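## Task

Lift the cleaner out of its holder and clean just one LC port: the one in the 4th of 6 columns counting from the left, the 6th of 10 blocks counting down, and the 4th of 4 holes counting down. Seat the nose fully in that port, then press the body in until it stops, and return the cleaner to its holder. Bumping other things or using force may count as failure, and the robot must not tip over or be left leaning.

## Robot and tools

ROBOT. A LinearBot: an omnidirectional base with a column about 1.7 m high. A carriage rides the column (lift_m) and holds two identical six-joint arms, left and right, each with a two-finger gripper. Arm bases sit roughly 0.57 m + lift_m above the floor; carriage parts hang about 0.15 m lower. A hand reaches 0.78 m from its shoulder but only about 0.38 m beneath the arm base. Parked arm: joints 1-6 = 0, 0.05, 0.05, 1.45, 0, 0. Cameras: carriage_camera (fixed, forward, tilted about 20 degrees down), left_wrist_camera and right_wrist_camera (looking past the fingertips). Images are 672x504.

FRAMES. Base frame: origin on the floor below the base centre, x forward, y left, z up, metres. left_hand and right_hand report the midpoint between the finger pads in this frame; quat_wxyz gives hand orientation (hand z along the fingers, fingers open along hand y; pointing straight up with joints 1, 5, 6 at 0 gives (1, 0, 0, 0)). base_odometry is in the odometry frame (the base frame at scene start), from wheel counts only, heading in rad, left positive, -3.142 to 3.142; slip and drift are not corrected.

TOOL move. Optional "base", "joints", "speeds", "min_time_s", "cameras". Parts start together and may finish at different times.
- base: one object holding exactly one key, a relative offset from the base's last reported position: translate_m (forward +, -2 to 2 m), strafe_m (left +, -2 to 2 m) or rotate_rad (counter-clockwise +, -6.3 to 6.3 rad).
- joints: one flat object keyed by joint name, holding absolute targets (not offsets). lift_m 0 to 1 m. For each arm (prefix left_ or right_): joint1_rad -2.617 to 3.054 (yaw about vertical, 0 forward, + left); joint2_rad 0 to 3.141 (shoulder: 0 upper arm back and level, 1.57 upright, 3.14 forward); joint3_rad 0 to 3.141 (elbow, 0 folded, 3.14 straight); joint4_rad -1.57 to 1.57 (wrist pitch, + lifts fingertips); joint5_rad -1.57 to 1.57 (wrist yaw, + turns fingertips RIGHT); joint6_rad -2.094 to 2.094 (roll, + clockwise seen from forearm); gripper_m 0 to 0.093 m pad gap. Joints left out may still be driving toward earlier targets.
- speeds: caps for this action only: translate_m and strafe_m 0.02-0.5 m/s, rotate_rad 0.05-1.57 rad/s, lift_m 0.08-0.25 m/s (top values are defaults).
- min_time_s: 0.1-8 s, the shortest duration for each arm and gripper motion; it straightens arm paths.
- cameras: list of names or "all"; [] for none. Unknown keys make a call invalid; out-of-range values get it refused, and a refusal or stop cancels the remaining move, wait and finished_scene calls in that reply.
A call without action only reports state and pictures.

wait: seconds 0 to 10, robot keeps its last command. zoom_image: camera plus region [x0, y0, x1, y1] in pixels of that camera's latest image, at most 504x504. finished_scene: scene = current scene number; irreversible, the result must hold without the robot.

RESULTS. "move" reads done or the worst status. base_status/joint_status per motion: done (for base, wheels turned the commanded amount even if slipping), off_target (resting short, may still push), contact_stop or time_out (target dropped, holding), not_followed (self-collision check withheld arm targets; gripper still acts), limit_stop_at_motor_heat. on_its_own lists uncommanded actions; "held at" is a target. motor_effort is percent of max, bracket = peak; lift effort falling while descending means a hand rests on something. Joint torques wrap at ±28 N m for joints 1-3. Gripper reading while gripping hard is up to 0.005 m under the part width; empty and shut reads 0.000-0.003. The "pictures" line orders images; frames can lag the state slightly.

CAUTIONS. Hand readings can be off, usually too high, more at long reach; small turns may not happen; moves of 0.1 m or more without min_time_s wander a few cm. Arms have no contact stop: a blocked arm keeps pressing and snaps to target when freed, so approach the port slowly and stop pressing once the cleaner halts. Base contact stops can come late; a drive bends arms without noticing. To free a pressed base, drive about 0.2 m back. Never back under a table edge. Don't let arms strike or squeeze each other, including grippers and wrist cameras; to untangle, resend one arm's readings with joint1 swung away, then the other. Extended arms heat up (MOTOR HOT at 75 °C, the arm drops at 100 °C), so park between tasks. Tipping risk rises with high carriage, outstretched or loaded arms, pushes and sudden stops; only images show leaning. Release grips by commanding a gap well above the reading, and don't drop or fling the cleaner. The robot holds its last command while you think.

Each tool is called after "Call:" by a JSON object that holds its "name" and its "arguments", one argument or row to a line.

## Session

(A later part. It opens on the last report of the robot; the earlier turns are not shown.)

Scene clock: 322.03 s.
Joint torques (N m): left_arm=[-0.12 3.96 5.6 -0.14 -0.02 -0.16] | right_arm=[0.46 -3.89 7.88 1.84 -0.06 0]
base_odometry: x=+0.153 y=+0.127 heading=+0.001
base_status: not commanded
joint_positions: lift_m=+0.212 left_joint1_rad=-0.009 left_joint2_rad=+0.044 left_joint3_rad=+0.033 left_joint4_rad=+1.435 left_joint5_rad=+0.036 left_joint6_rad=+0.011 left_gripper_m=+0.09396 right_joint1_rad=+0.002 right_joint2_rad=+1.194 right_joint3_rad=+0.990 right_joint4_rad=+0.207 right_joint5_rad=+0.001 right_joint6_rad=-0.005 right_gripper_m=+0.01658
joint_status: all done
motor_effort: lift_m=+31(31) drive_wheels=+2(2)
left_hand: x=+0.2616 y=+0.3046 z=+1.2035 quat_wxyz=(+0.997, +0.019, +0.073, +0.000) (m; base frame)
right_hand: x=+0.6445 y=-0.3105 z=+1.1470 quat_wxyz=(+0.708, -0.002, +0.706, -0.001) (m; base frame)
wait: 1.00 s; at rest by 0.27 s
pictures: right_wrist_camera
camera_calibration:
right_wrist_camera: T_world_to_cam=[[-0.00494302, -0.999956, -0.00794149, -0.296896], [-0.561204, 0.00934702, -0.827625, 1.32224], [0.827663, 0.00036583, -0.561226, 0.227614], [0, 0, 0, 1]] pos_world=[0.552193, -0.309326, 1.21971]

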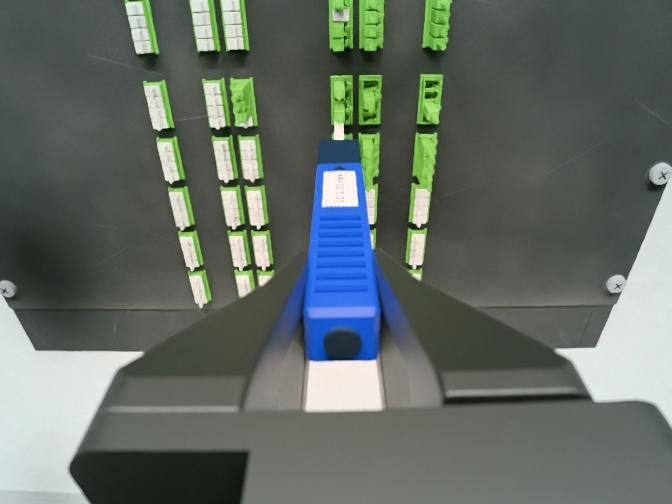

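Call:
{"name": "move", "arguments": {
  "base": {"translate_m":0.0015},
  "speeds": {"translate_m":0.02},
  "cameras": []
}}

Call:
{"name": "wait", "arguments": {
  "seconds": 1,
  "cameras": ["carriage_camera","right_wrist_camera"]
}}

Call:
{"name": "zoom_image", "arguments": {
  "camera": "right_wrist_camera",
  "region": [325, 90, 375, 140]
}}

Call:
{"name": "zoom_image", "arguments": {
  "camera": "carriage_camera",
  "region": [440, 155, 470, 185]
}}

Scene clock: 327.63 s.
Joint torques (N m): left_arm=[-0.27 3.86 5.68 -0.2 -0.08 -0.09] | right_arm=[0.54 -3.96 7.83 1.88 -0.04 0]
move: done
base_odometry: x=+0.154 y=+0.127 heading=+0.002
base_status: done
joint_positions: lift_m=+0.212 left_joint1_rad=-0.009 left_joint2_rad=+0.044 left_joint3_rad=+0.033 left_joint4_rad=+1.435 left_joint5_rad=+0.036 left_joint6_rad=+0.011 left_gripper_m=+0.09396 right_joint1_rad=+0.002 right_joint2_rad=+1.194 right_joint3_rad=+0.990 right_joint4_rad=+0.207 right_joint5_rad=+0.001 right_joint6_rad=-0.005 right_gripper_m=+0.01658
joint_status: not commanded
motor_effort: lift_m=+28(32) drive_wheels=-1(7)
left_hand: x=+0.2615 y=+0.3046 z=+1.2035 quat_wxyz=(+0.997, +0.019, +0.073, +0.000) (m; base frame)
right_hand: x=+0.6445 y=-0.3105 z=+1.1470 quat_wxyz=(+0.708, -0.002, +0.706, -0.001) (m; base frame)
pictures: none
No camera images: "cameras" was empty.

Scene clock: 328.63 s.
Joint torques (N m): left_arm=[-0.31 3.95 5.37 -0.16 -0.06 -0.08] | right_arm=[0.49 -3.95 7.9 1.87 -0.03 -0.04]
base_odometry: x=+0.154 y=+0.127 heading=+0.002
base_status: done
joint_positions: lift_m=+0.212 left_joint1_rad=-0.009 left_joint2_rad=+0.044 left_joint3_rad=+0.033 left_joint4_rad=+1.435 left_joint5_rad=+0.036 left_joint6_rad=+0.011 left_gripper_m=+0.09396 right_joint1_rad=+0.002 right_joint2_rad=+1.194 right_joint3_rad=+0.990 right_joint4_rad=+0.207 right_joint5_rad=+0.001 right_joint6_rad=-0.005 right_gripper_m=+0.01658
joint_status: not commanded
motor_effort: lift_m=+29(32) drive_wheels=+2(7)
left_hand: x=+0.2615 y=+0.3046 z=+1.2035 quat_wxyz=(+0.997, +0.019, +0.073, +0.000) (m; base frame)
right_hand: x=+0.6445 y=-0.3105 z=+1.1470 quat_wxyz=(+0.708, -0.002, +0.706, -0.001) (m; base frame)
wait: 1.00 s; at rest by 0.27 s
pictures: carriage_camera, right_wrist_camera
camera_calibration:
carriage_camera: T_world_to_cam=[[-0.029171, -0.999221, -0.0265927, 0.0359737], [-0.375931, 0.0356179, -0.925963, 1.15928], [0.926188, -0.0170142, -0.376677, 0.324206], [0, 0, 0, 1]] pos_world=[0.136582, 0.000170692, 1.19653]
right_wrist_camera: T_world_to_cam=[[-0.00494302, -0.999956, -0.00794149, -0.296896], [-0.561204, 0.00934702, -0.827625, 1.32224], [0.827663, 0.00036583, -0.561226, 0.227614], [0, 0, 0, 1]] pos_world=[0.552193, -0.309326, 1.21971]

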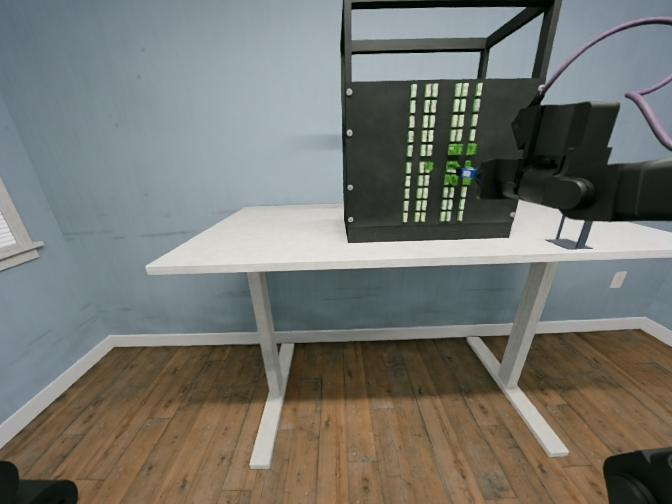

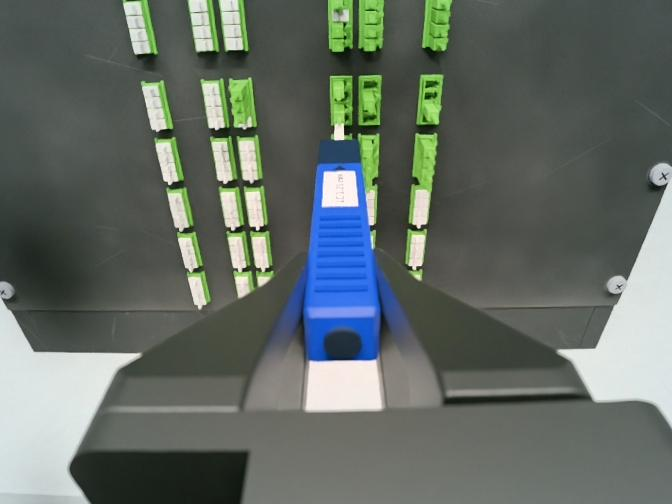

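Scaled by 10.080 from the camera's 672x504 image, which has a finer 960x720 frame.

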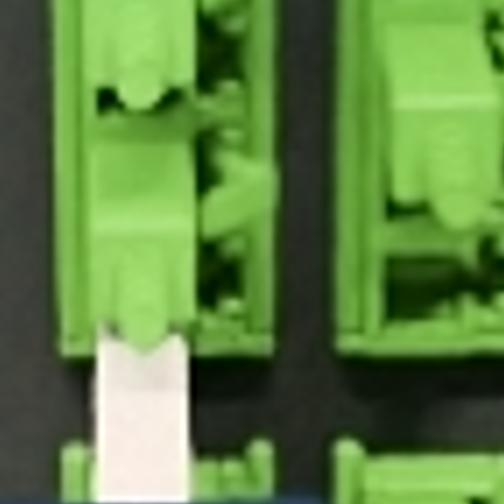

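Scaled by 16.800 from the camera's 672x504 image, which has a finer 960x720 frame.

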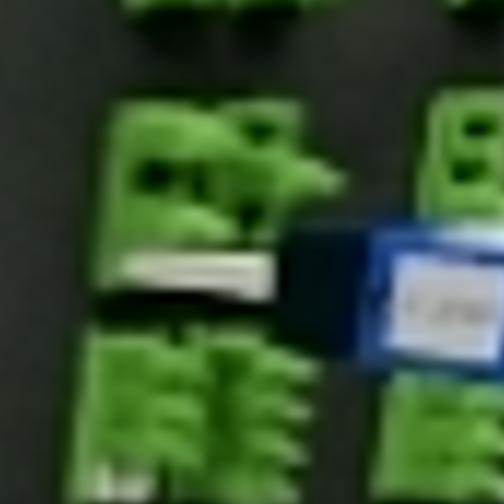

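Call:
{"name": "move", "arguments": {
  "base": {"translate_m":0.002},
  "speeds": {"translate_m":0.02},
  "cameras": []
}}

Call:
{"name": "wait", "arguments": {
  "seconds": 1,
  "cameras": ["carriage_camera","right_wrist_camera"]
}}

Call:
{"name": "zoom_image", "arguments": {
  "camera": "right_wrist_camera",
  "region": [315, 90, 375, 150]
}}

Call:
{"name": "zoom_image", "arguments": {
  "camera": "carriage_camera",
  "region": [440, 155, 470, 185]
}}

Scene clock: 334.37 s.
Joint torques (N m): left_arm=[-0.31 3.88 5.59 -0.24 -0.11 -0.07] | right_arm=[0.49 -3.95 7.88 1.87 -0.03 0]
move: done
base_odometry: x=+0.156 y=+0.127 heading=+0.002
base_status: done
joint_positions: lift_m=+0.212 left_joint1_rad=-0.009 left_joint2_rad=+0.044 left_joint3_rad=+0.033 left_joint4_rad=+1.434 left_joint5_rad=+0.036 left_joint6_rad=+0.011 left_gripper_m=+0.09396 right_joint1_rad=+0.002 right_joint2_rad=+1.194 right_joint3_rad=+0.990 right_joint4_rad=+0.207 right_joint5_rad=+0.001 right_joint6_rad=-0.005 right_gripper_m=+0.01657
joint_status: not commanded
motor_effort: lift_m=+29(33) drive_wheels=-1(8)
left_hand: x=+0.2617 y=+0.3046 z=+1.2034 quat_wxyz=(+0.997, +0.019, +0.073, +0.000) (m; base frame)
right_hand: x=+0.6445 y=-0.3105 z=+1.1470 quat_wxyz=(+0.708, -0.002, +0.706, -0.001) (m; base frame)
pictures: none
No camera images: "cameras" was empty.

Scene clock: 335.37 s.
Joint torques (N m): left_arm=[-0.09 4.07 5.55 -0.27 -0.14 -0.04] | right_arm=[0.43 -4.03 7.9 1.86 -0.04 -0.02]
base_odometry: x=+0.156 y=+0.127 heading=+0.002
base_status: done
joint_positions: lift_m=+0.212 left_joint1_rad=-0.009 left_joint2_rad=+0.044 left_joint3_rad=+0.033 left_joint4_rad=+1.434 left_joint5_rad=+0.036 left_joint6_rad=+0.011 left_gripper_m=+0.09396 right_joint1_rad=+0.002 right_joint2_rad=+1.194 right_joint3_rad=+0.990 right_joint4_rad=+0.207 right_joint5_rad=+0.001 right_joint6_rad=-0.005 right_gripper_m=+0.01657
joint_status: not commanded
motor_effort: lift_m=+29(33) drive_wheels=+2(8)
left_hand: x=+0.2617 y=+0.3046 z=+1.2034 quat_wxyz=(+0.997, +0.019, +0.073, +0.000) (m; base frame)
right_hand: x=+0.6445 y=-0.3105 z=+1.1470 quat_wxyz=(+0.708, -0.002, +0.706, -0.001) (m; base frame)
wait: 1.00 s; at rest by 0.27 s
pictures: carriage_camera, right_wrist_camera
camera_calibration:
carriage_camera: T_world_to_cam=[[-0.029171, -0.999221, -0.0265927, 0.0359737], [-0.375931, 0.0356179, -0.925963, 1.15928], [0.926188, -0.0170142, -0.376677, 0.324206], [0, 0, 0, 1]] pos_world=[0.136582, 0.000170692, 1.19653]
right_wrist_camera: T_world_to_cam=[[-0.00494302, -0.999956, -0.00794149, -0.296896], [-0.561204, 0.00934702, -0.827625, 1.32224], [0.827663, 0.00036583, -0.561226, 0.227614], [0, 0, 0, 1]] pos_world=[0.552193, -0.309326, 1.21971]

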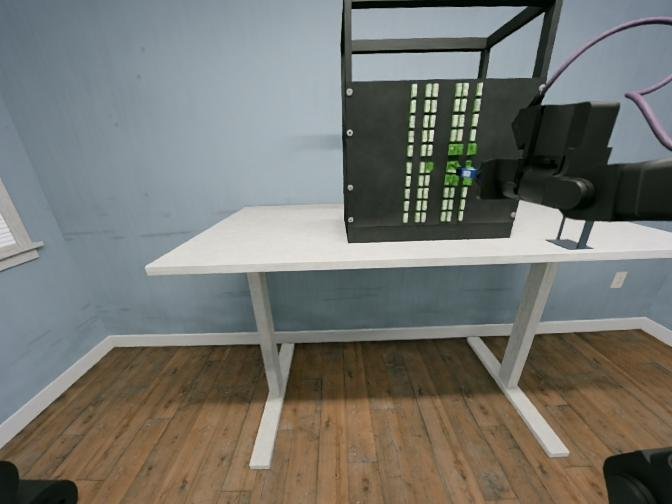

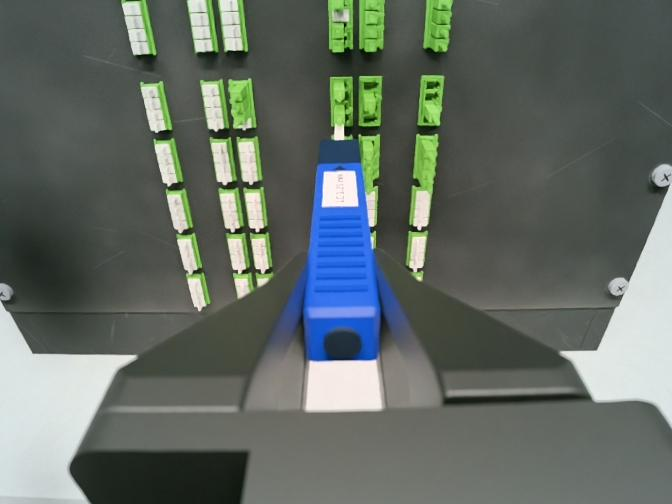

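Scaled by 8.400 from the camera's 672x504 image, which has a finer 960x720 frame.

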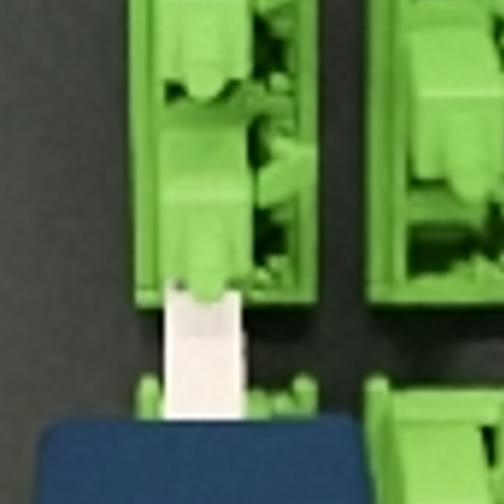

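Scaled by 16.800 from the camera's 672x504 image, which has a finer 960x720 frame.

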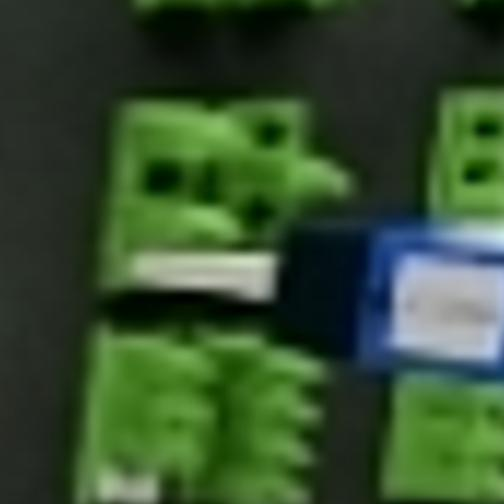

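Call:
{"name": "move", "arguments": {
  "base": {"translate_m":0.004},
  "speeds": {"translate_m":0.02},
  "cameras": []
}}

Call:
{"name": "move", "arguments": {
  "base": {"translate_m":0.004},
  "speeds": {"translate_m":0.02},
  "cameras": ["carriage_camera","right_wrist_camera"]
}}

Call:
{"name": "zoom_image", "arguments": {
  "camera": "right_wrist_camera",
  "region": [315, 90, 375, 150]
}}

Call:
{"name": "zoom_image", "arguments": {
  "camera": "carriage_camera",
  "region": [440, 155, 470, 185]
}}

Scene clock: 340.20 s.
Joint torques (N m): left_arm=[-0.16 3.99 5.5 -0.19 -0.11 -0.06] | right_arm=[0.46 -3.92 7.87 1.85 -0.04 -0.03]
move: done
base_odometry: x=+0.160 y=+0.127 heading=+0.002
base_status: done
joint_positions: lift_m=+0.212 left_joint1_rad=-0.009 left_joint2_rad=+0.044 left_joint3_rad=+0.033 left_joint4_rad=+1.435 left_joint5_rad=+0.036 left_joint6_rad=+0.011 left_gripper_m=+0.09396 right_joint1_rad=+0.002 right_joint2_rad=+1.194 right_joint3_rad=+0.990 right_joint4_rad=+0.207 right_joint5_rad=+0.001 right_joint6_rad=-0.005 right_gripper_m=+0.01657
joint_status: not commanded
motor_effort: lift_m=+30(31) drive_wheels=-1(7)
left_hand: x=+0.2616 y=+0.3046 z=+1.2035 quat_wxyz=(+0.997, +0.019, +0.073, +0.000) (m; base frame)
right_hand: x=+0.6445 y=-0.3107 z=+1.1470 quat_wxyz=(+0.708, -0.002, +0.706, -0.002) (m; base frame)
pictures: none
No camera images: "cameras" was empty.

Scene clock: 340.77 s.
Joint torques (N m): left_arm=[-0.38 3.75 5.63 -0.21 -0.08 -0.07] | right_arm=[0.46 -3.93 7.84 1.87 -0.06 -0.02]
move: done
base_odometry: x=+0.164 y=+0.127 heading=+0.002
base_status: done
joint_positions: lift_m=+0.212 left_joint1_rad=-0.009 left_joint2_rad=+0.044 left_joint3_rad=+0.033 left_joint4_rad=+1.435 left_joint5_rad=+0.036 left_joint6_rad=+0.011 left_gripper_m=+0.09396 right_joint1_rad=+0.002 right_joint2_rad=+1.194 right_joint3_rad=+0.990 right_joint4_rad=+0.207 right_joint5_rad=+0.003 right_joint6_rad=-0.005 right_gripper_m=+0.01657
joint_status: not commanded
motor_effort: lift_m=+29(31) drive_wheels=-1(6)
left_hand: x=+0.2616 y=+0.3046 z=+1.2035 quat_wxyz=(+0.997, +0.019, +0.073, +0.000) (m; base frame)
right_hand: x=+0.6445 y=-0.3109 z=+1.1470 quat_wxyz=(+0.708, -0.002, +0.706, -0.002) (m; base frame)
pictures: carriage_camera, right_wrist_camera
camera_calibration:
carriage_camera: T_world_to_cam=[[-0.029171, -0.999221, -0.0265927, 0.0359737], [-0.375931, 0.0356179, -0.925963, 1.15928], [0.926188, -0.0170142, -0.376677, 0.324206], [0, 0, 0, 1]] pos_world=[0.136582, 0.000170692, 1.19653]
right_wrist_camera: T_world_to_cam=[[-0.00688419, -0.999945, -0.0079724, -0.295893], [-0.561193, 0.010462, -0.827619, 1.32258], [0.827657, -0.00122343, -0.561234, 0.227133], [0, 0, 0, 1]] pos_world=[0.552195, -0.309436, 1.21971]

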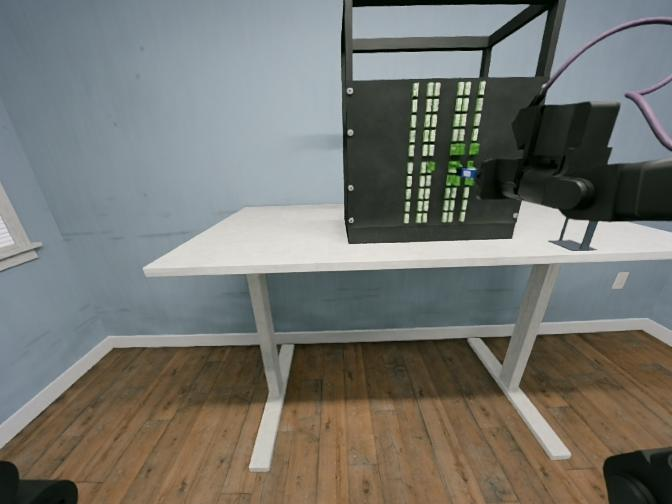

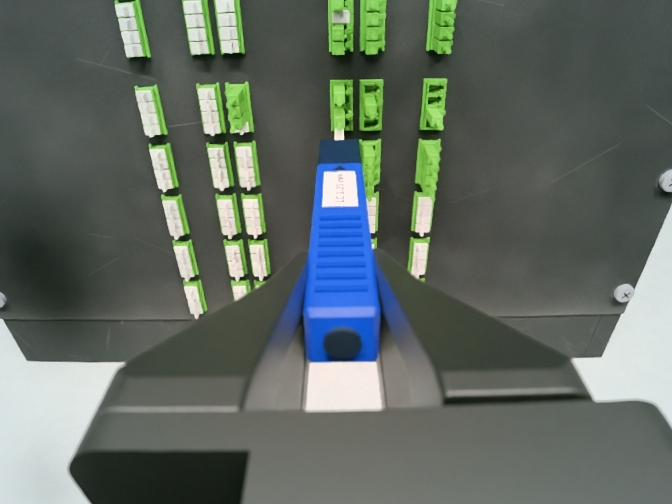

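Scaled by 8.400 from the camera's 672x504 image, which has a finer 960x720 frame.

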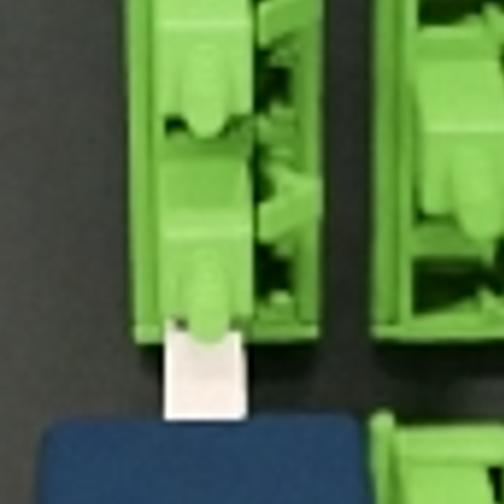

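Scaled by 16.800 from the camera's 672x504 image, which has a finer 960x720 frame.

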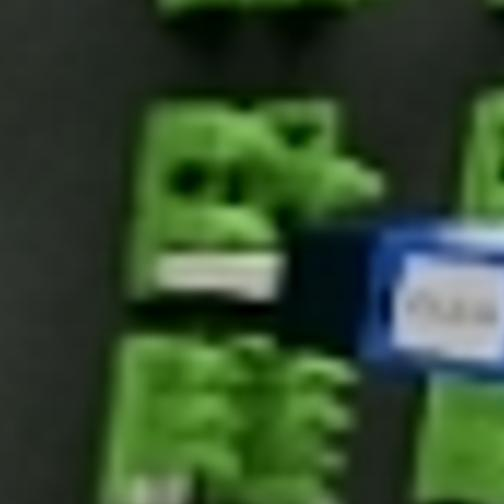

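Call:
{"name": "move", "arguments": {
  "base": {"translate_m":0.005},
  "speeds": {"translate_m":0.02},
  "cameras": []
}}

Call:
{"name": "move", "arguments": {
  "base": {"translate_m":0.004},
  "speeds": {"translate_m":0.02},
  "cameras": []
}}

Call:
{"name": "move", "arguments": {
  "base": {"translate_m":0.003},
  "speeds": {"translate_m":0.02},
  "cameras": ["carriage_camera","right_wrist_camera"]
}}

Call:
{"name": "zoom_image", "arguments": {
  "camera": "right_wrist_camera",
  "region": [305, 90, 385, 170]
}}

Call:
{"name": "zoom_image", "arguments": {
  "camera": "carriage_camera",
  "region": [440, 150, 480, 190]
}}

Scene clock: 346.60 s.
Joint torques (N m): left_arm=[-0.06 3.74 5.41 -0.18 -0.04 -0.06] | right_arm=[0.44 -3.96 7.94 1.88 -0.08 -0.03]
move: done
base_odometry: x=+0.169 y=+0.127 heading=+0.003
base_status: done
joint_positions: lift_m=+0.212 left_joint1_rad=-0.009 left_joint2_rad=+0.044 left_joint3_rad=+0.033 left_joint4_rad=+1.435 left_joint5_rad=+0.036 left_joint6_rad=+0.011 left_gripper_m=+0.09396 right_joint1_rad=+0.002 right_joint2_rad=+1.194 right_joint3_rad=+0.990 right_joint4_rad=+0.205 right_joint5_rad=+0.003 right_joint6_rad=-0.005 right_gripper_m=+0.01657
joint_status: not commanded
motor_effort: lift_m=+28(31) drive_wheels=+2(7)
left_hand: x=+0.2616 y=+0.3046 z=+1.2035 quat_wxyz=(+0.997, +0.019, +0.073, +0.000) (m; base frame)
right_hand: x=+0.6445 y=-0.3110 z=+1.1466 quat_wxyz=(+0.708, -0.001, +0.706, -0.002) (m; base frame)
pictures: none
No camera images: "cameras" was empty.

Scene clock: 347.17 s.
Joint torques (N m): left_arm=[-0.39 4.15 5.5 -0.22 -0.04 -0.09] | right_arm=[0.49 -3.89 7.95 1.88 -0.07 -0.02]
move: done
base_odometry: x=+0.173 y=+0.127 heading=+0.003
base_status: done
joint_positions: lift_m=+0.212 left_joint1_rad=-0.009 left_joint2_rad=+0.044 left_joint3_rad=+0.033 left_joint4_rad=+1.435 left_joint5_rad=+0.036 left_joint6_rad=+0.011 left_gripper_m=+0.09396 right_joint1_rad=+0.002 right_joint2_rad=+1.194 right_joint3_rad=+0.990 right_joint4_rad=+0.205 right_joint5_rad=+0.004 right_joint6_rad=-0.005 right_gripper_m=+0.01657
joint_status: not commanded
motor_effort: lift_m=+29(31) drive_wheels=+2(10)
left_hand: x=+0.2616 y=+0.3046 z=+1.2035 quat_wxyz=(+0.997, +0.019, +0.073, +0.000) (m; base frame)
right_hand: x=+0.6445 y=-0.3112 z=+1.1466 quat_wxyz=(+0.708, -0.001, +0.706, -0.003) (m; base frame)
pictures: none
No camera images: "cameras" was empty.

Scene clock: 347.77 s.
Joint torques (N m): left_arm=[-0.36 3.77 5.48 -0.19 -0.05 -0.1] | right_arm=[0.47 -3.43 7.91 1.93 -0.09 -0.03]
move: done
base_odometry: x=+0.176 y=+0.128 heading=+0.003
base_status: done
joint_positions: lift_m=+0.212 left_joint1_rad=-0.009 left_joint2_rad=+0.044 left_joint3_rad=+0.033 left_joint4_rad=+1.434 left_joint5_rad=+0.036 left_joint6_rad=+0.011 left_gripper_m=+0.09396 right_joint1_rad=+0.002 right_joint2_rad=+1.189 right_joint3_rad=+0.990 right_joint4_rad=+0.199 right_joint5_rad=+0.006 right_joint6_rad=-0.005 right_gripper_m=+0.01657
joint_status: not commanded
motor_effort: lift_m=+30(31) drive_wheels=+3(8)
left_hand: x=+0.2618 y=+0.3046 z=+1.2034 quat_wxyz=(+0.997, +0.019, +0.074, +0.000) (m; base frame)
right_hand: x=+0.6432 y=-0.3114 z=+1.1470 quat_wxyz=(+0.707, -0.001, +0.707, -0.003) (m; base frame)
pictures: carriage_camera, right_wrist_camera
camera_calibration:
carriage_camera: T_world_to_cam=[[-0.029171, -0.999221, -0.0265927, 0.0359737], [-0.375931, 0.0356179, -0.925963, 1.15928], [0.926188, -0.0170142, -0.376677, 0.324206], [0, 0, 0, 1]] pos_world=[0.136582, 0.000170692, 1.19653]
right_wrist_camera: T_world_to_cam=[[-0.0099318, -0.999919, -0.00797412, -0.294424], [-0.563736, 0.0121854, -0.825865, 1.32213], [0.825895, -0.00370703, -0.563811, 0.231529], [0, 0, 0, 1]] pos_world=[0.551188, -0.309652, 1.22009]

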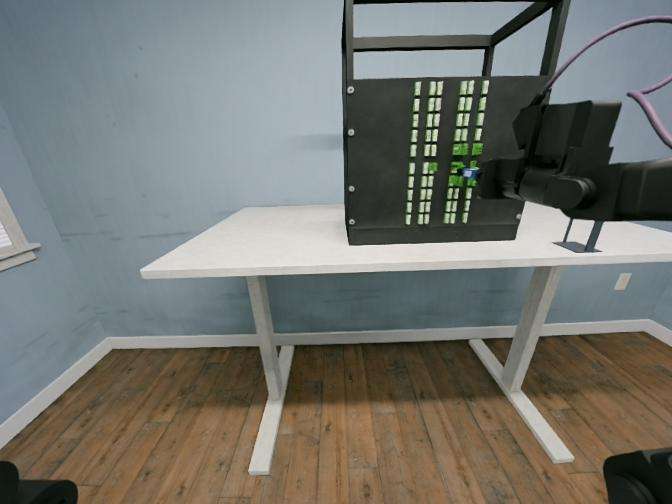

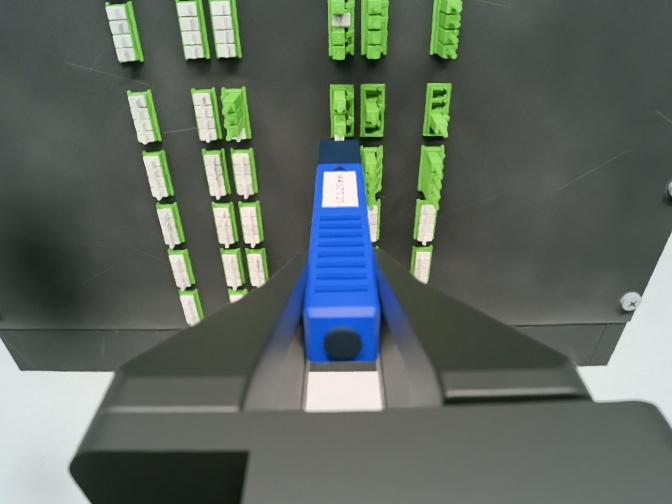

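Scaled by 6.300 from the camera's 672x504 image, which has a finer 960x720 frame.

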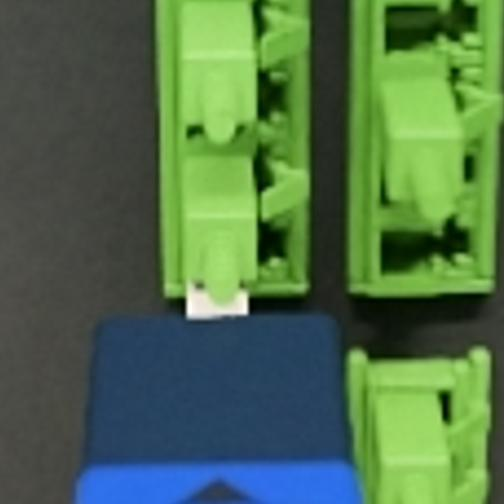

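Scaled by 12.600 from the camera's 672x504 image, which has a finer 960x720 frame.

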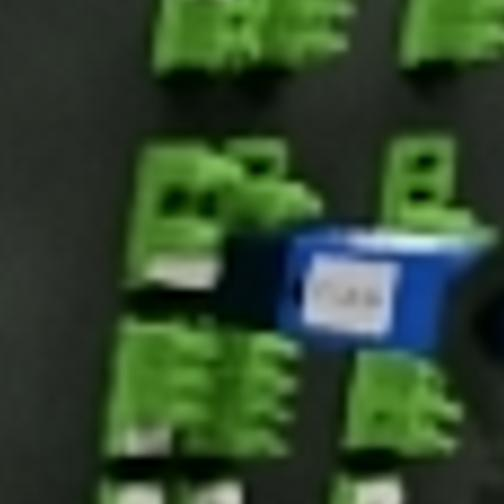

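Call:
{"name": "move", "arguments": {
  "base": {"translate_m":0.002},
  "joints": {"right_joint2_rad":1.23},
  "speeds": {"translate_m":0.02},
  "min_time_s": 1,
  "cameras": []
}}

Call:
{"name": "move", "arguments": {
  "joints": {"right_joint2_rad":1.26},
  "min_time_s": 1,
  "cameras": ["carriage_camera","right_wrist_camera"]
}}

Call:
{"name": "zoom_image", "arguments": {
  "camera": "right_wrist_camera",
  "region": [305, 90, 385, 170]
}}

Call:
{"name": "zoom_image", "arguments": {
  "camera": "carriage_camera",
  "region": [440, 150, 480, 190]
}}

Scene clock: 358.57 s.
Joint torques (N m): left_arm=[-0.2 4 5.5 -0.18 -0.08 -0.09] | right_arm=[0.47 -0.05 7.82 2.03 -0.1 -0.01]
move: done
base_odometry: x=+0.178 y=+0.128 heading=+0.003
base_status: done
joint_positions: lift_m=+0.212 left_joint1_rad=-0.009 left_joint2_rad=+0.044 left_joint3_rad=+0.033 left_joint4_rad=+1.435 left_joint5_rad=+0.036 left_joint6_rad=+0.011 left_gripper_m=+0.09396 right_joint1_rad=+0.002 right_joint2_rad=+1.186 right_joint3_rad=+0.990 right_joint4_rad=+0.191 right_joint5_rad=+0.006 right_joint6_rad=-0.005 right_gripper_m=+0.01657
joint_status: all done
motor_effort: lift_m=+28(31) drive_wheels=+2(9)
left_hand: x=+0.2616 y=+0.3046 z=+1.2035 quat_wxyz=(+0.997, +0.019, +0.073, +0.000) (m; base frame)
right_hand: x=+0.6425 y=-0.3115 z=+1.1461 quat_wxyz=(+0.705, +0.000, +0.709, -0.004) (m; base frame)
pictures: none
No camera images: "cameras" was empty.

Scene clock: 359.83 s.
Joint torques (N m): left_arm=[-0.21 3.75 5.44 -0.18 -0.02 -0.11] | right_arm=[0.46 2.18 7.9 1.99 -0.12 -0.05]
move: done
base_odometry: x=+0.178 y=+0.128 heading=+0.003
base_status: not commanded
joint_positions: lift_m=+0.212 left_joint1_rad=-0.009 left_joint2_rad=+0.044 left_joint3_rad=+0.033 left_joint4_rad=+1.435 left_joint5_rad=+0.036 left_joint6_rad=+0.011 left_gripper_m=+0.09396 right_joint1_rad=+0.002 right_joint2_rad=+1.194 right_joint3_rad=+0.990 right_joint4_rad=+0.193 right_joint5_rad=+0.006 right_joint6_rad=-0.005 right_gripper_m=+0.01657
joint_status: all done
motor_effort: lift_m=+30(31) drive_wheels=+3(3)
left_hand: x=+0.2616 y=+0.3046 z=+1.2035 quat_wxyz=(+0.997, +0.019, +0.073, +0.000) (m; base frame)
right_hand: x=+0.6446 y=-0.3115 z=+1.1434 quat_wxyz=(+0.703, +0.000, +0.711, -0.004) (m; base frame)
pictures: carriage_camera, right_wrist_camera
camera_calibration:
carriage_camera: T_world_to_cam=[[-0.029171, -0.999221, -0.0265927, 0.0359737], [-0.375931, 0.0356179, -0.925963, 1.15928], [0.926188, -0.0170142, -0.376677, 0.324206], [0, 0, 0, 1]] pos_world=[0.136582, 0.000170692, 1.19653]
right_wrist_camera: T_world_to_cam=[[-0.0108255, -0.999911, -0.00779545, -0.294248], [-0.573083, 0.0125926, -0.819401, 1.31858], [0.819426, -0.00440297, -0.573168, 0.242999], [0, 0, 0, 1]] pos_world=[0.553349, -0.309757, 1.21743]

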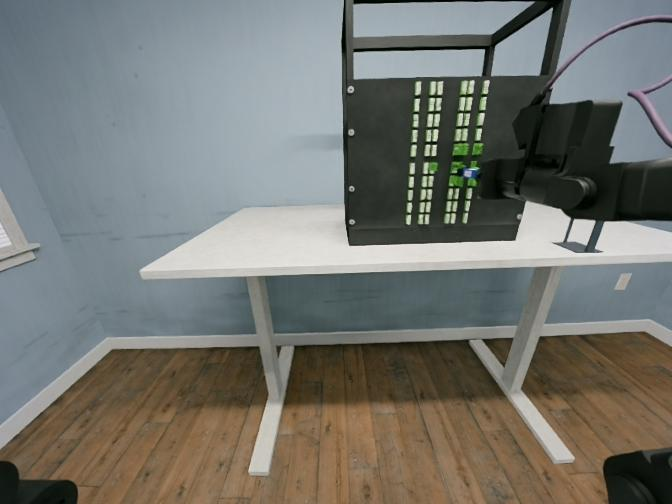

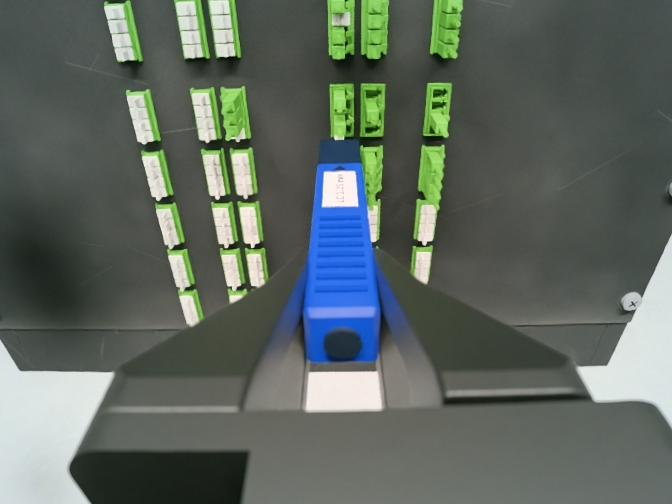

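Scaled by 6.300 from the camera's 672x504 image, which has a finer 960x720 frame.

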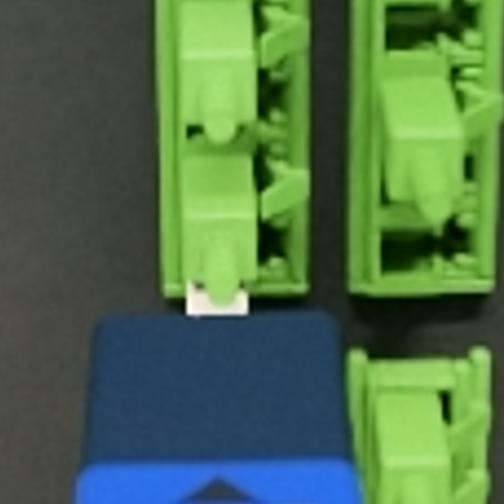

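Scaled by 12.600 from the camera's 672x504 image, which has a finer 960x720 frame.

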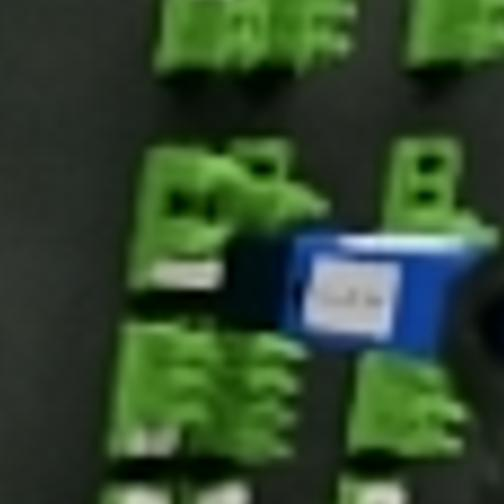

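Call:
{"name": "move", "arguments": {
  "joints": {"right_joint2_rad":1.29,"right_joint4_rad":0.22},
  "min_time_s": 1,
  "cameras": []
}}

Call:
{"name": "move", "arguments": {
  "joints": {"right_joint2_rad":1.32},
  "min_time_s": 1,
  "cameras": ["carriage_camera","right_wrist_camera"]
}}

Call:
{"name": "zoom_image", "arguments": {
  "camera": "right_wrist_camera",
  "region": [305, 90, 385, 170]
}}

Call:
{"name": "zoom_image", "arguments": {
  "camera": "carriage_camera",
  "region": [440, 150, 480, 190]
}}

Scene clock: 366.20 s.
Joint torques (N m): left_arm=[-0.34 3.85 5.35 -0.19 -0.06 -0.08] | right_arm=[0.47 4.67 7.83 2.05 -0.1 -0.01]
move: done
base_odometry: x=+0.178 y=+0.128 heading=+0.003
base_status: not commanded
joint_positions: lift_m=+0.212 left_joint1_rad=-0.009 left_joint2_rad=+0.044 left_joint3_rad=+0.033 left_joint4_rad=+1.435 left_joint5_rad=+0.036 left_joint6_rad=+0.011 left_gripper_m=+0.09396 right_joint1_rad=+0.002 right_joint2_rad=+1.198 right_joint3_rad=+0.990 right_joint4_rad=+0.197 right_joint5_rad=+0.006 right_joint6_rad=-0.005 right_gripper_m=+0.01657
joint_status: all done
motor_effort: lift_m=+31(31) drive_wheels=+3(3)
left_hand: x=+0.2616 y=+0.3046 z=+1.2035 quat_wxyz=(+0.997, +0.019, +0.073, +0.000) (m; base frame)
right_hand: x=+0.6456 y=-0.3115 z=+1.1427 quat_wxyz=(+0.703, +0.000, +0.711, -0.004) (m; base frame)
pictures: none
No camera images: "cameras" was empty.

Scene clock: 367.47 s.
Joint torques (N m): left_arm=[-0.06 3.73 5.75 -0.13 -0.06 -0.03] | right_arm=[0.36 7.36 7.94 2 -0.11 -0.01]
move: off_target
base_odometry: x=+0.178 y=+0.128 heading=+0.003
base_status: not commanded
joint_positions: lift_m=+0.212 left_joint1_rad=-0.009 left_joint2_rad=+0.044 left_joint3_rad=+0.033 left_joint4_rad=+1.435 left_joint5_rad=+0.036 left_joint6_rad=+0.011 left_gripper_m=+0.09396 right_joint1_rad=+0.002 right_joint2_rad=+1.202 right_joint3_rad=+0.990 right_joint4_rad=+0.200 right_joint5_rad=+0.006 right_joint6_rad=-0.005 right_gripper_m=+0.01657
joint_status: right_joint2_rad off_target (ended at +1.202, target +1.320)
motor_effort: lift_m=+29(32) drive_wheels=+4(4)
left_hand: x=+0.2616 y=+0.3046 z=+1.2035 quat_wxyz=(+0.997, +0.019, +0.073, +0.000) (m; base frame)
right_hand: x=+0.6466 y=-0.3115 z=+1.1419 quat_wxyz=(+0.703, +0.000, +0.711, -0.004) (m; base frame)
pictures: carriage_camera, right_wrist_camera
camera_calibration:
carriage_camera: T_world_to_cam=[[-0.029171, -0.999221, -0.0265927, 0.0359737], [-0.375931, 0.0356179, -0.925963, 1.15928], [0.926188, -0.0170142, -0.376677, 0.324206], [0, 0, 0, 1]] pos_world=[0.136582, 0.000170692, 1.19653]
right_wrist_camera: T_world_to_cam=[[-0.0108313, -0.999911, -0.00778553, -0.294245], [-0.573741, 0.0125914, -0.81894, 1.31852], [0.818965, -0.00440329, -0.573826, 0.241589], [0, 0, 0, 1]] pos_world=[0.555447, -0.309757, 1.21612]

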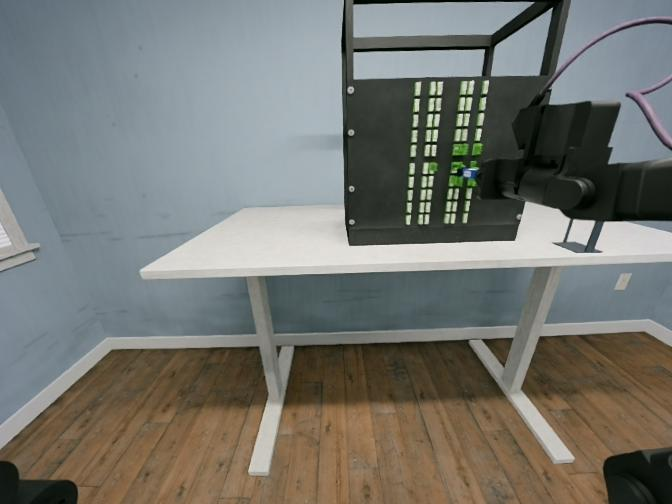

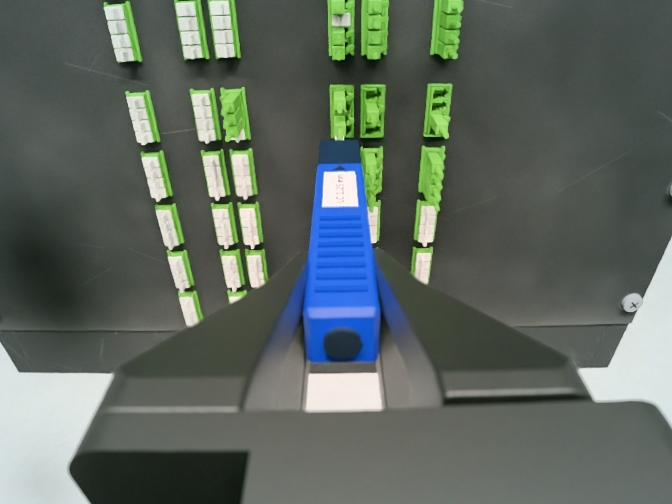

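Scaled by 6.300 from the camera's 672x504 image, which has a finer 960x720 frame.

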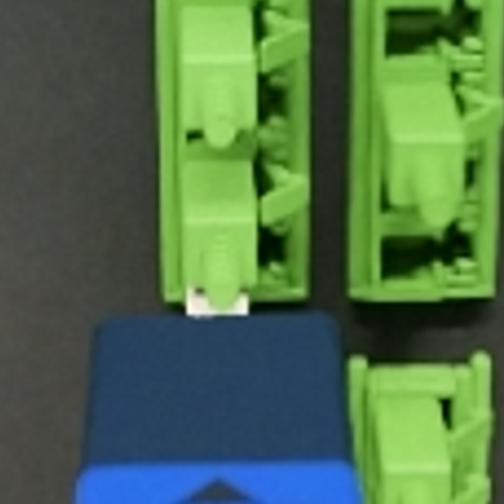

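Scaled by 12.600 from the camera's 672x504 image, which has a finer 960x720 frame.

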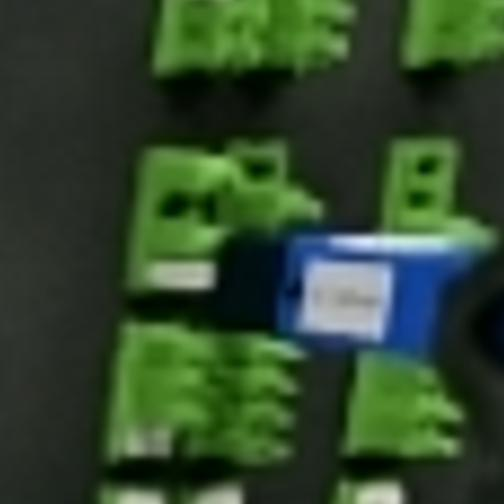

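Call:
{"name": "move", "arguments": {
  "joints": {"right_joint2_rad":1.35},
  "min_time_s": 1,
  "cameras": []
}}

Call:
{"name": "move", "arguments": {
  "joints": {"right_joint2_rad":1.372},
  "min_time_s": 1,
  "cameras": ["carriage_camera","right_wrist_camera"]
}}

Call:
{"name": "zoom_image", "arguments": {
  "camera": "right_wrist_camera",
  "region": [305, 90, 385, 170]
}}

Call:
{"name": "zoom_image", "arguments": {
  "camera": "carriage_camera",
  "region": [440, 150, 480, 190]
}}

Scene clock: 373.43 s.
Joint torques (N m): left_arm=[-0.23 3.99 5.61 -0.22 -0.05 -0.07] | right_arm=[0.51 9.95 7.88 1.98 -0.1 -0.01]
move: off_target
base_odometry: x=+0.178 y=+0.128 heading=+0.003
base_status: not commanded
joint_positions: lift_m=+0.212 left_joint1_rad=-0.009 left_joint2_rad=+0.044 left_joint3_rad=+0.033 left_joint4_rad=+1.435 left_joint5_rad=+0.036 left_joint6_rad=+0.011 left_gripper_m=+0.09396 right_joint1_rad=+0.002 right_joint2_rad=+1.206 right_joint3_rad=+0.990 right_joint4_rad=+0.203 right_joint5_rad=+0.006 right_joint6_rad=-0.005 right_gripper_m=+0.01657
joint_status: right_joint2_rad off_target (ended at +1.206, target +1.350)
motor_effort: lift_m=+29(31) drive_wheels=+5(5)
left_hand: x=+0.2616 y=+0.3046 z=+1.2035 quat_wxyz=(+0.997, +0.019, +0.073, +0.000) (m; base frame)
right_hand: x=+0.6476 y=-0.3115 z=+1.1411 quat_wxyz=(+0.703, +0.000, +0.712, -0.004) (m; base frame)
pictures: none
No camera images: "cameras" was empty.

Scene clock: 374.73 s.
Joint torques (N m): left_arm=[-0.09 3.78 5.42 -0.21 -0.15 -0.12] | right_arm=[0.53 11.92 7.92 1.99 -0.09 -0.01]
move: off_target
base_odometry: x=+0.178 y=+0.128 heading=+0.003
base_status: not commanded
joint_positions: lift_m=+0.212 left_joint1_rad=-0.009 left_joint2_rad=+0.044 left_joint3_rad=+0.033 left_joint4_rad=+1.435 left_joint5_rad=+0.036 left_joint6_rad=+0.011 left_gripper_m=+0.09396 right_joint1_rad=+0.002 right_joint2_rad=+1.209 right_joint3_rad=+0.990 right_joint4_rad=+0.205 right_joint5_rad=+0.006 right_joint6_rad=-0.005 right_gripper_m=+0.01657
joint_status: right_joint2_rad off_target (ended at +1.208, target +1.372)
motor_effort: lift_m=+28(31) drive_wheels=+6(6)
left_hand: x=+0.2616 y=+0.3046 z=+1.2035 quat_wxyz=(+0.997, +0.019, +0.073, +0.000) (m; base frame)
right_hand: x=+0.6482 y=-0.3115 z=+1.1406 quat_wxyz=(+0.702, +0.000, +0.712, -0.004) (m; base frame)
pictures: carriage_camera, right_wrist_camera
camera_calibration:
carriage_camera: T_world_to_cam=[[-0.029171, -0.999221, -0.0265927, 0.0359737], [-0.375931, 0.0356179, -0.925963, 1.15928], [0.926188, -0.0170142, -0.376677, 0.324206], [0, 0, 0, 1]] pos_world=[0.136582, 0.000170692, 1.19653]
right_wrist_camera: T_world_to_cam=[[-0.0108406, -0.999911, -0.00777443, -0.294243], [-0.574673, 0.0125926, -0.818286, 1.31828], [0.818311, -0.00440296, -0.574758, 0.240922], [0, 0, 0, 1]] pos_world=[0.557243, -0.309757, 1.21492]

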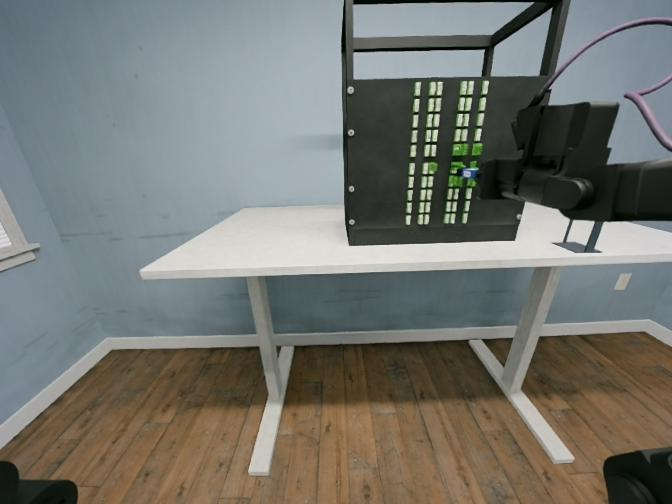

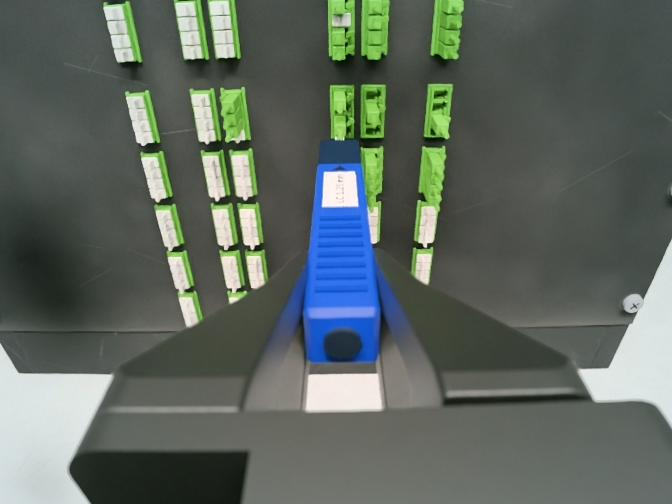

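Scaled by 6.300 from the camera's 672x504 image, which has a finer 960x720 frame.

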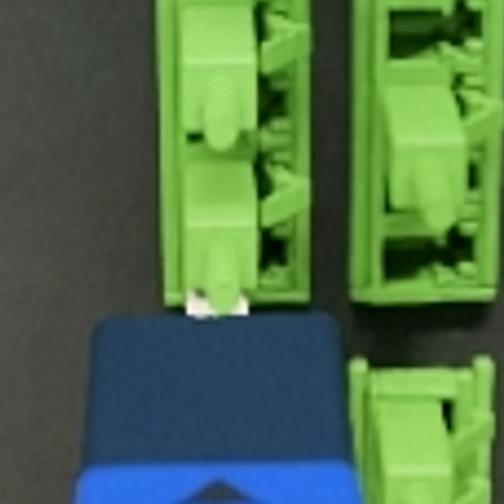

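Scaled by 12.600 from the camera's 672x504 image, which has a finer 960x720 frame.

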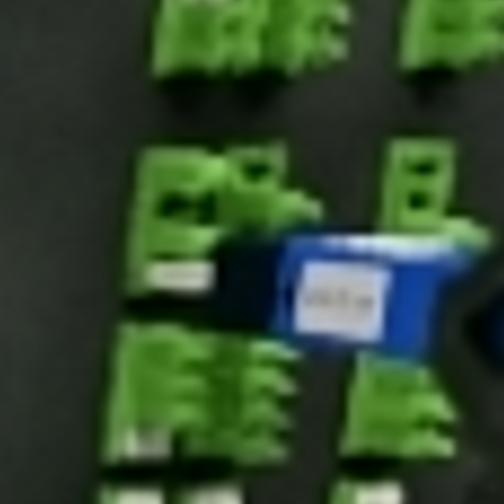

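Call:
{"name": "move", "arguments": {
  "joints": {"right_joint2_rad":1.385},
  "min_time_s": 0.6,
  "cameras": []
}}

Call:
{"name": "move", "arguments": {
  "joints": {"right_joint2_rad":1.2,"right_joint4_rad":0.21},
  "min_time_s": 1.5,
  "cameras": []
}}

Call:
{"name": "move", "arguments": {
  "base": {"translate_m":-0.008},
  "speeds": {"translate_m":0.02},
  "cameras": ["carriage_camera","right_wrist_camera"]
}}

Call:
{"name": "zoom_image", "arguments": {
  "camera": "right_wrist_camera",
  "region": [305, 90, 385, 170]
}}

Scene clock: 383.90 s.
Joint torques (N m): left_arm=[-0.21 3.75 5.48 -0.2 -0.04 -0.04] | right_arm=[0.47 13.07 7.99 1.98 -0.08 0]
move: off_target
base_odometry: x=+0.178 y=+0.128 heading=+0.003
base_status: not commanded
joint_positions: lift_m=+0.212 left_joint1_rad=-0.009 left_joint2_rad=+0.044 left_joint3_rad=+0.033 left_joint4_rad=+1.435 left_joint5_rad=+0.036 left_joint6_rad=+0.011 left_gripper_m=+0.09396 right_joint1_rad=+0.002 right_joint2_rad=+1.210 right_joint3_rad=+0.990 right_joint4_rad=+0.206 right_joint5_rad=+0.006 right_joint6_rad=-0.005 right_gripper_m=+0.01657
joint_status: right_joint2_rad off_target (ended at +1.210, target +1.385)
motor_effort: lift_m=+28(31) drive_wheels=+6(7)
left_hand: x=+0.2616 y=+0.3046 z=+1.2035 quat_wxyz=(+0.997, +0.019, +0.073, +0.000) (m; base frame)
right_hand: x=+0.6486 y=-0.3115 z=+1.1402 quat_wxyz=(+0.702, +0.000, +0.712, -0.004) (m; base frame)
pictures: none
No camera images: "cameras" was empty.

Scene clock: 385.70 s.
Joint torques (N m): left_arm=[-0.35 3.67 5.46 -0.24 0 -0.07] | right_arm=[0.42 -2.96 7.83 2 -0.11 -0.02]
move: done
base_odometry: x=+0.178 y=+0.128 heading=+0.003
base_status: not commanded
joint_positions: lift_m=+0.212 left_joint1_rad=-0.009 left_joint2_rad=+0.044 left_joint3_rad=+0.033 left_joint4_rad=+1.435 left_joint5_rad=+0.036 left_joint6_rad=+0.011 left_gripper_m=+0.09396 right_joint1_rad=+0.002 right_joint2_rad=+1.185 right_joint3_rad=+0.990 right_joint4_rad=+0.193 right_joint5_rad=+0.006 right_joint6_rad=-0.005 right_gripper_m=+0.01657
joint_status: all done
motor_effort: lift_m=+31(32) drive_wheels=+4(7)
left_hand: x=+0.2616 y=+0.3046 z=+1.2035 quat_wxyz=(+0.997, +0.019, +0.073, +0.000) (m; base frame)
right_hand: x=+0.6422 y=-0.3115 z=+1.1471 quat_wxyz=(+0.707, +0.000, +0.708, -0.004) (m; base frame)
pictures: none
No camera images: "cameras" was empty.

Scene clock: 386.50 s.
Joint torques (N m): left_arm=[-0.21 3.74 5.7 -0.21 -0.08 -0.06] | right_arm=[0.51 -3.08 7.88 1.99 -0.11 -0.03]
move: done
base_odometry: x=+0.170 y=+0.128 heading=+0.003
base_status: done
joint_positions: lift_m=+0.212 left_joint1_rad=-0.009 left_joint2_rad=+0.044 left_joint3_rad=+0.033 left_joint4_rad=+1.435 left_joint5_rad=+0.036 left_joint6_rad=+0.011 left_gripper_m=+0.09396 right_joint1_rad=+0.002 right_joint2_rad=+1.185 right_joint3_rad=+0.990 right_joint4_rad=+0.193 right_joint5_rad=+0.007 right_joint6_rad=-0.005 right_gripper_m=+0.01657
joint_status: not commanded
motor_effort: lift_m=+30(31) drive_wheels=+1(6)
left_hand: x=+0.2616 y=+0.3046 z=+1.2035 quat_wxyz=(+0.997, +0.019, +0.073, +0.000) (m; base frame)
right_hand: x=+0.6422 y=-0.3116 z=+1.1471 quat_wxyz=(+0.707, +0.000, +0.708, -0.004) (m; base frame)
pictures: carriage_camera, right_wrist_camera
camera_calibration:
carriage_camera: T_world_to_cam=[[-0.029171, -0.999221, -0.0265927, 0.0359737], [-0.375931, 0.0356179, -0.925963, 1.15928], [0.926188, -0.0170142, -0.376677, 0.324206], [0, 0, 0, 1]] pos_world=[0.136582, 0.000170692, 1.19653]
right_wrist_camera: T_world_to_cam=[[-0.0111113, -0.999907, -0.0078955, -0.293979], [-0.56528, 0.0127944, -0.8248, 1.32165], [0.824824, -0.00470144, -0.56537, 0.234541], [0, 0, 0, 1]] pos_world=[0.550382, -0.309759, 1.22038]

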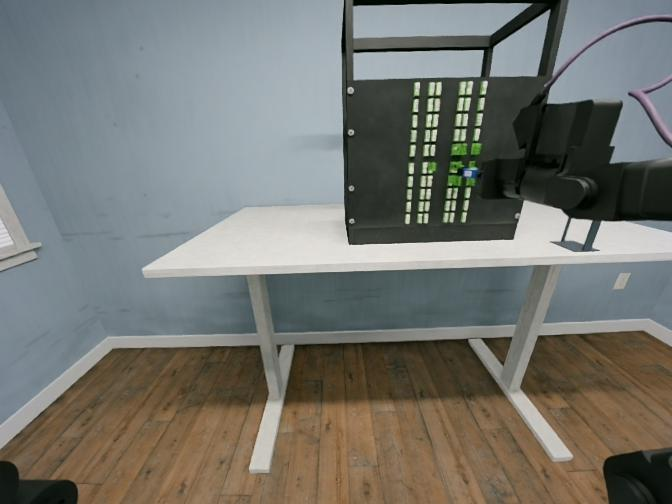

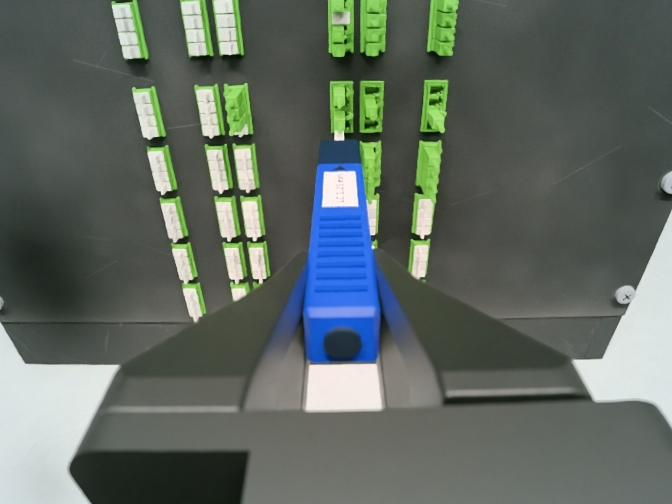

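Scaled by 6.300 from the camera's 672x504 image, which has a finer 960x720 frame.

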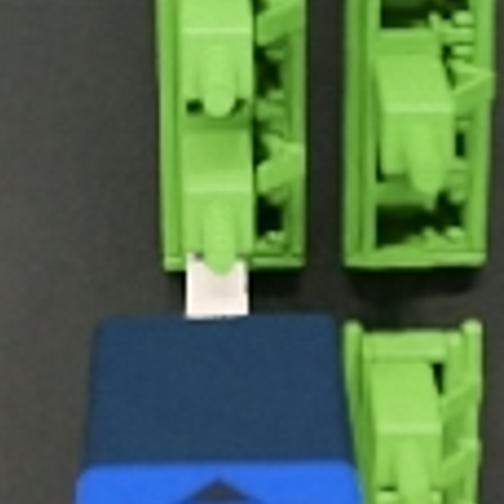

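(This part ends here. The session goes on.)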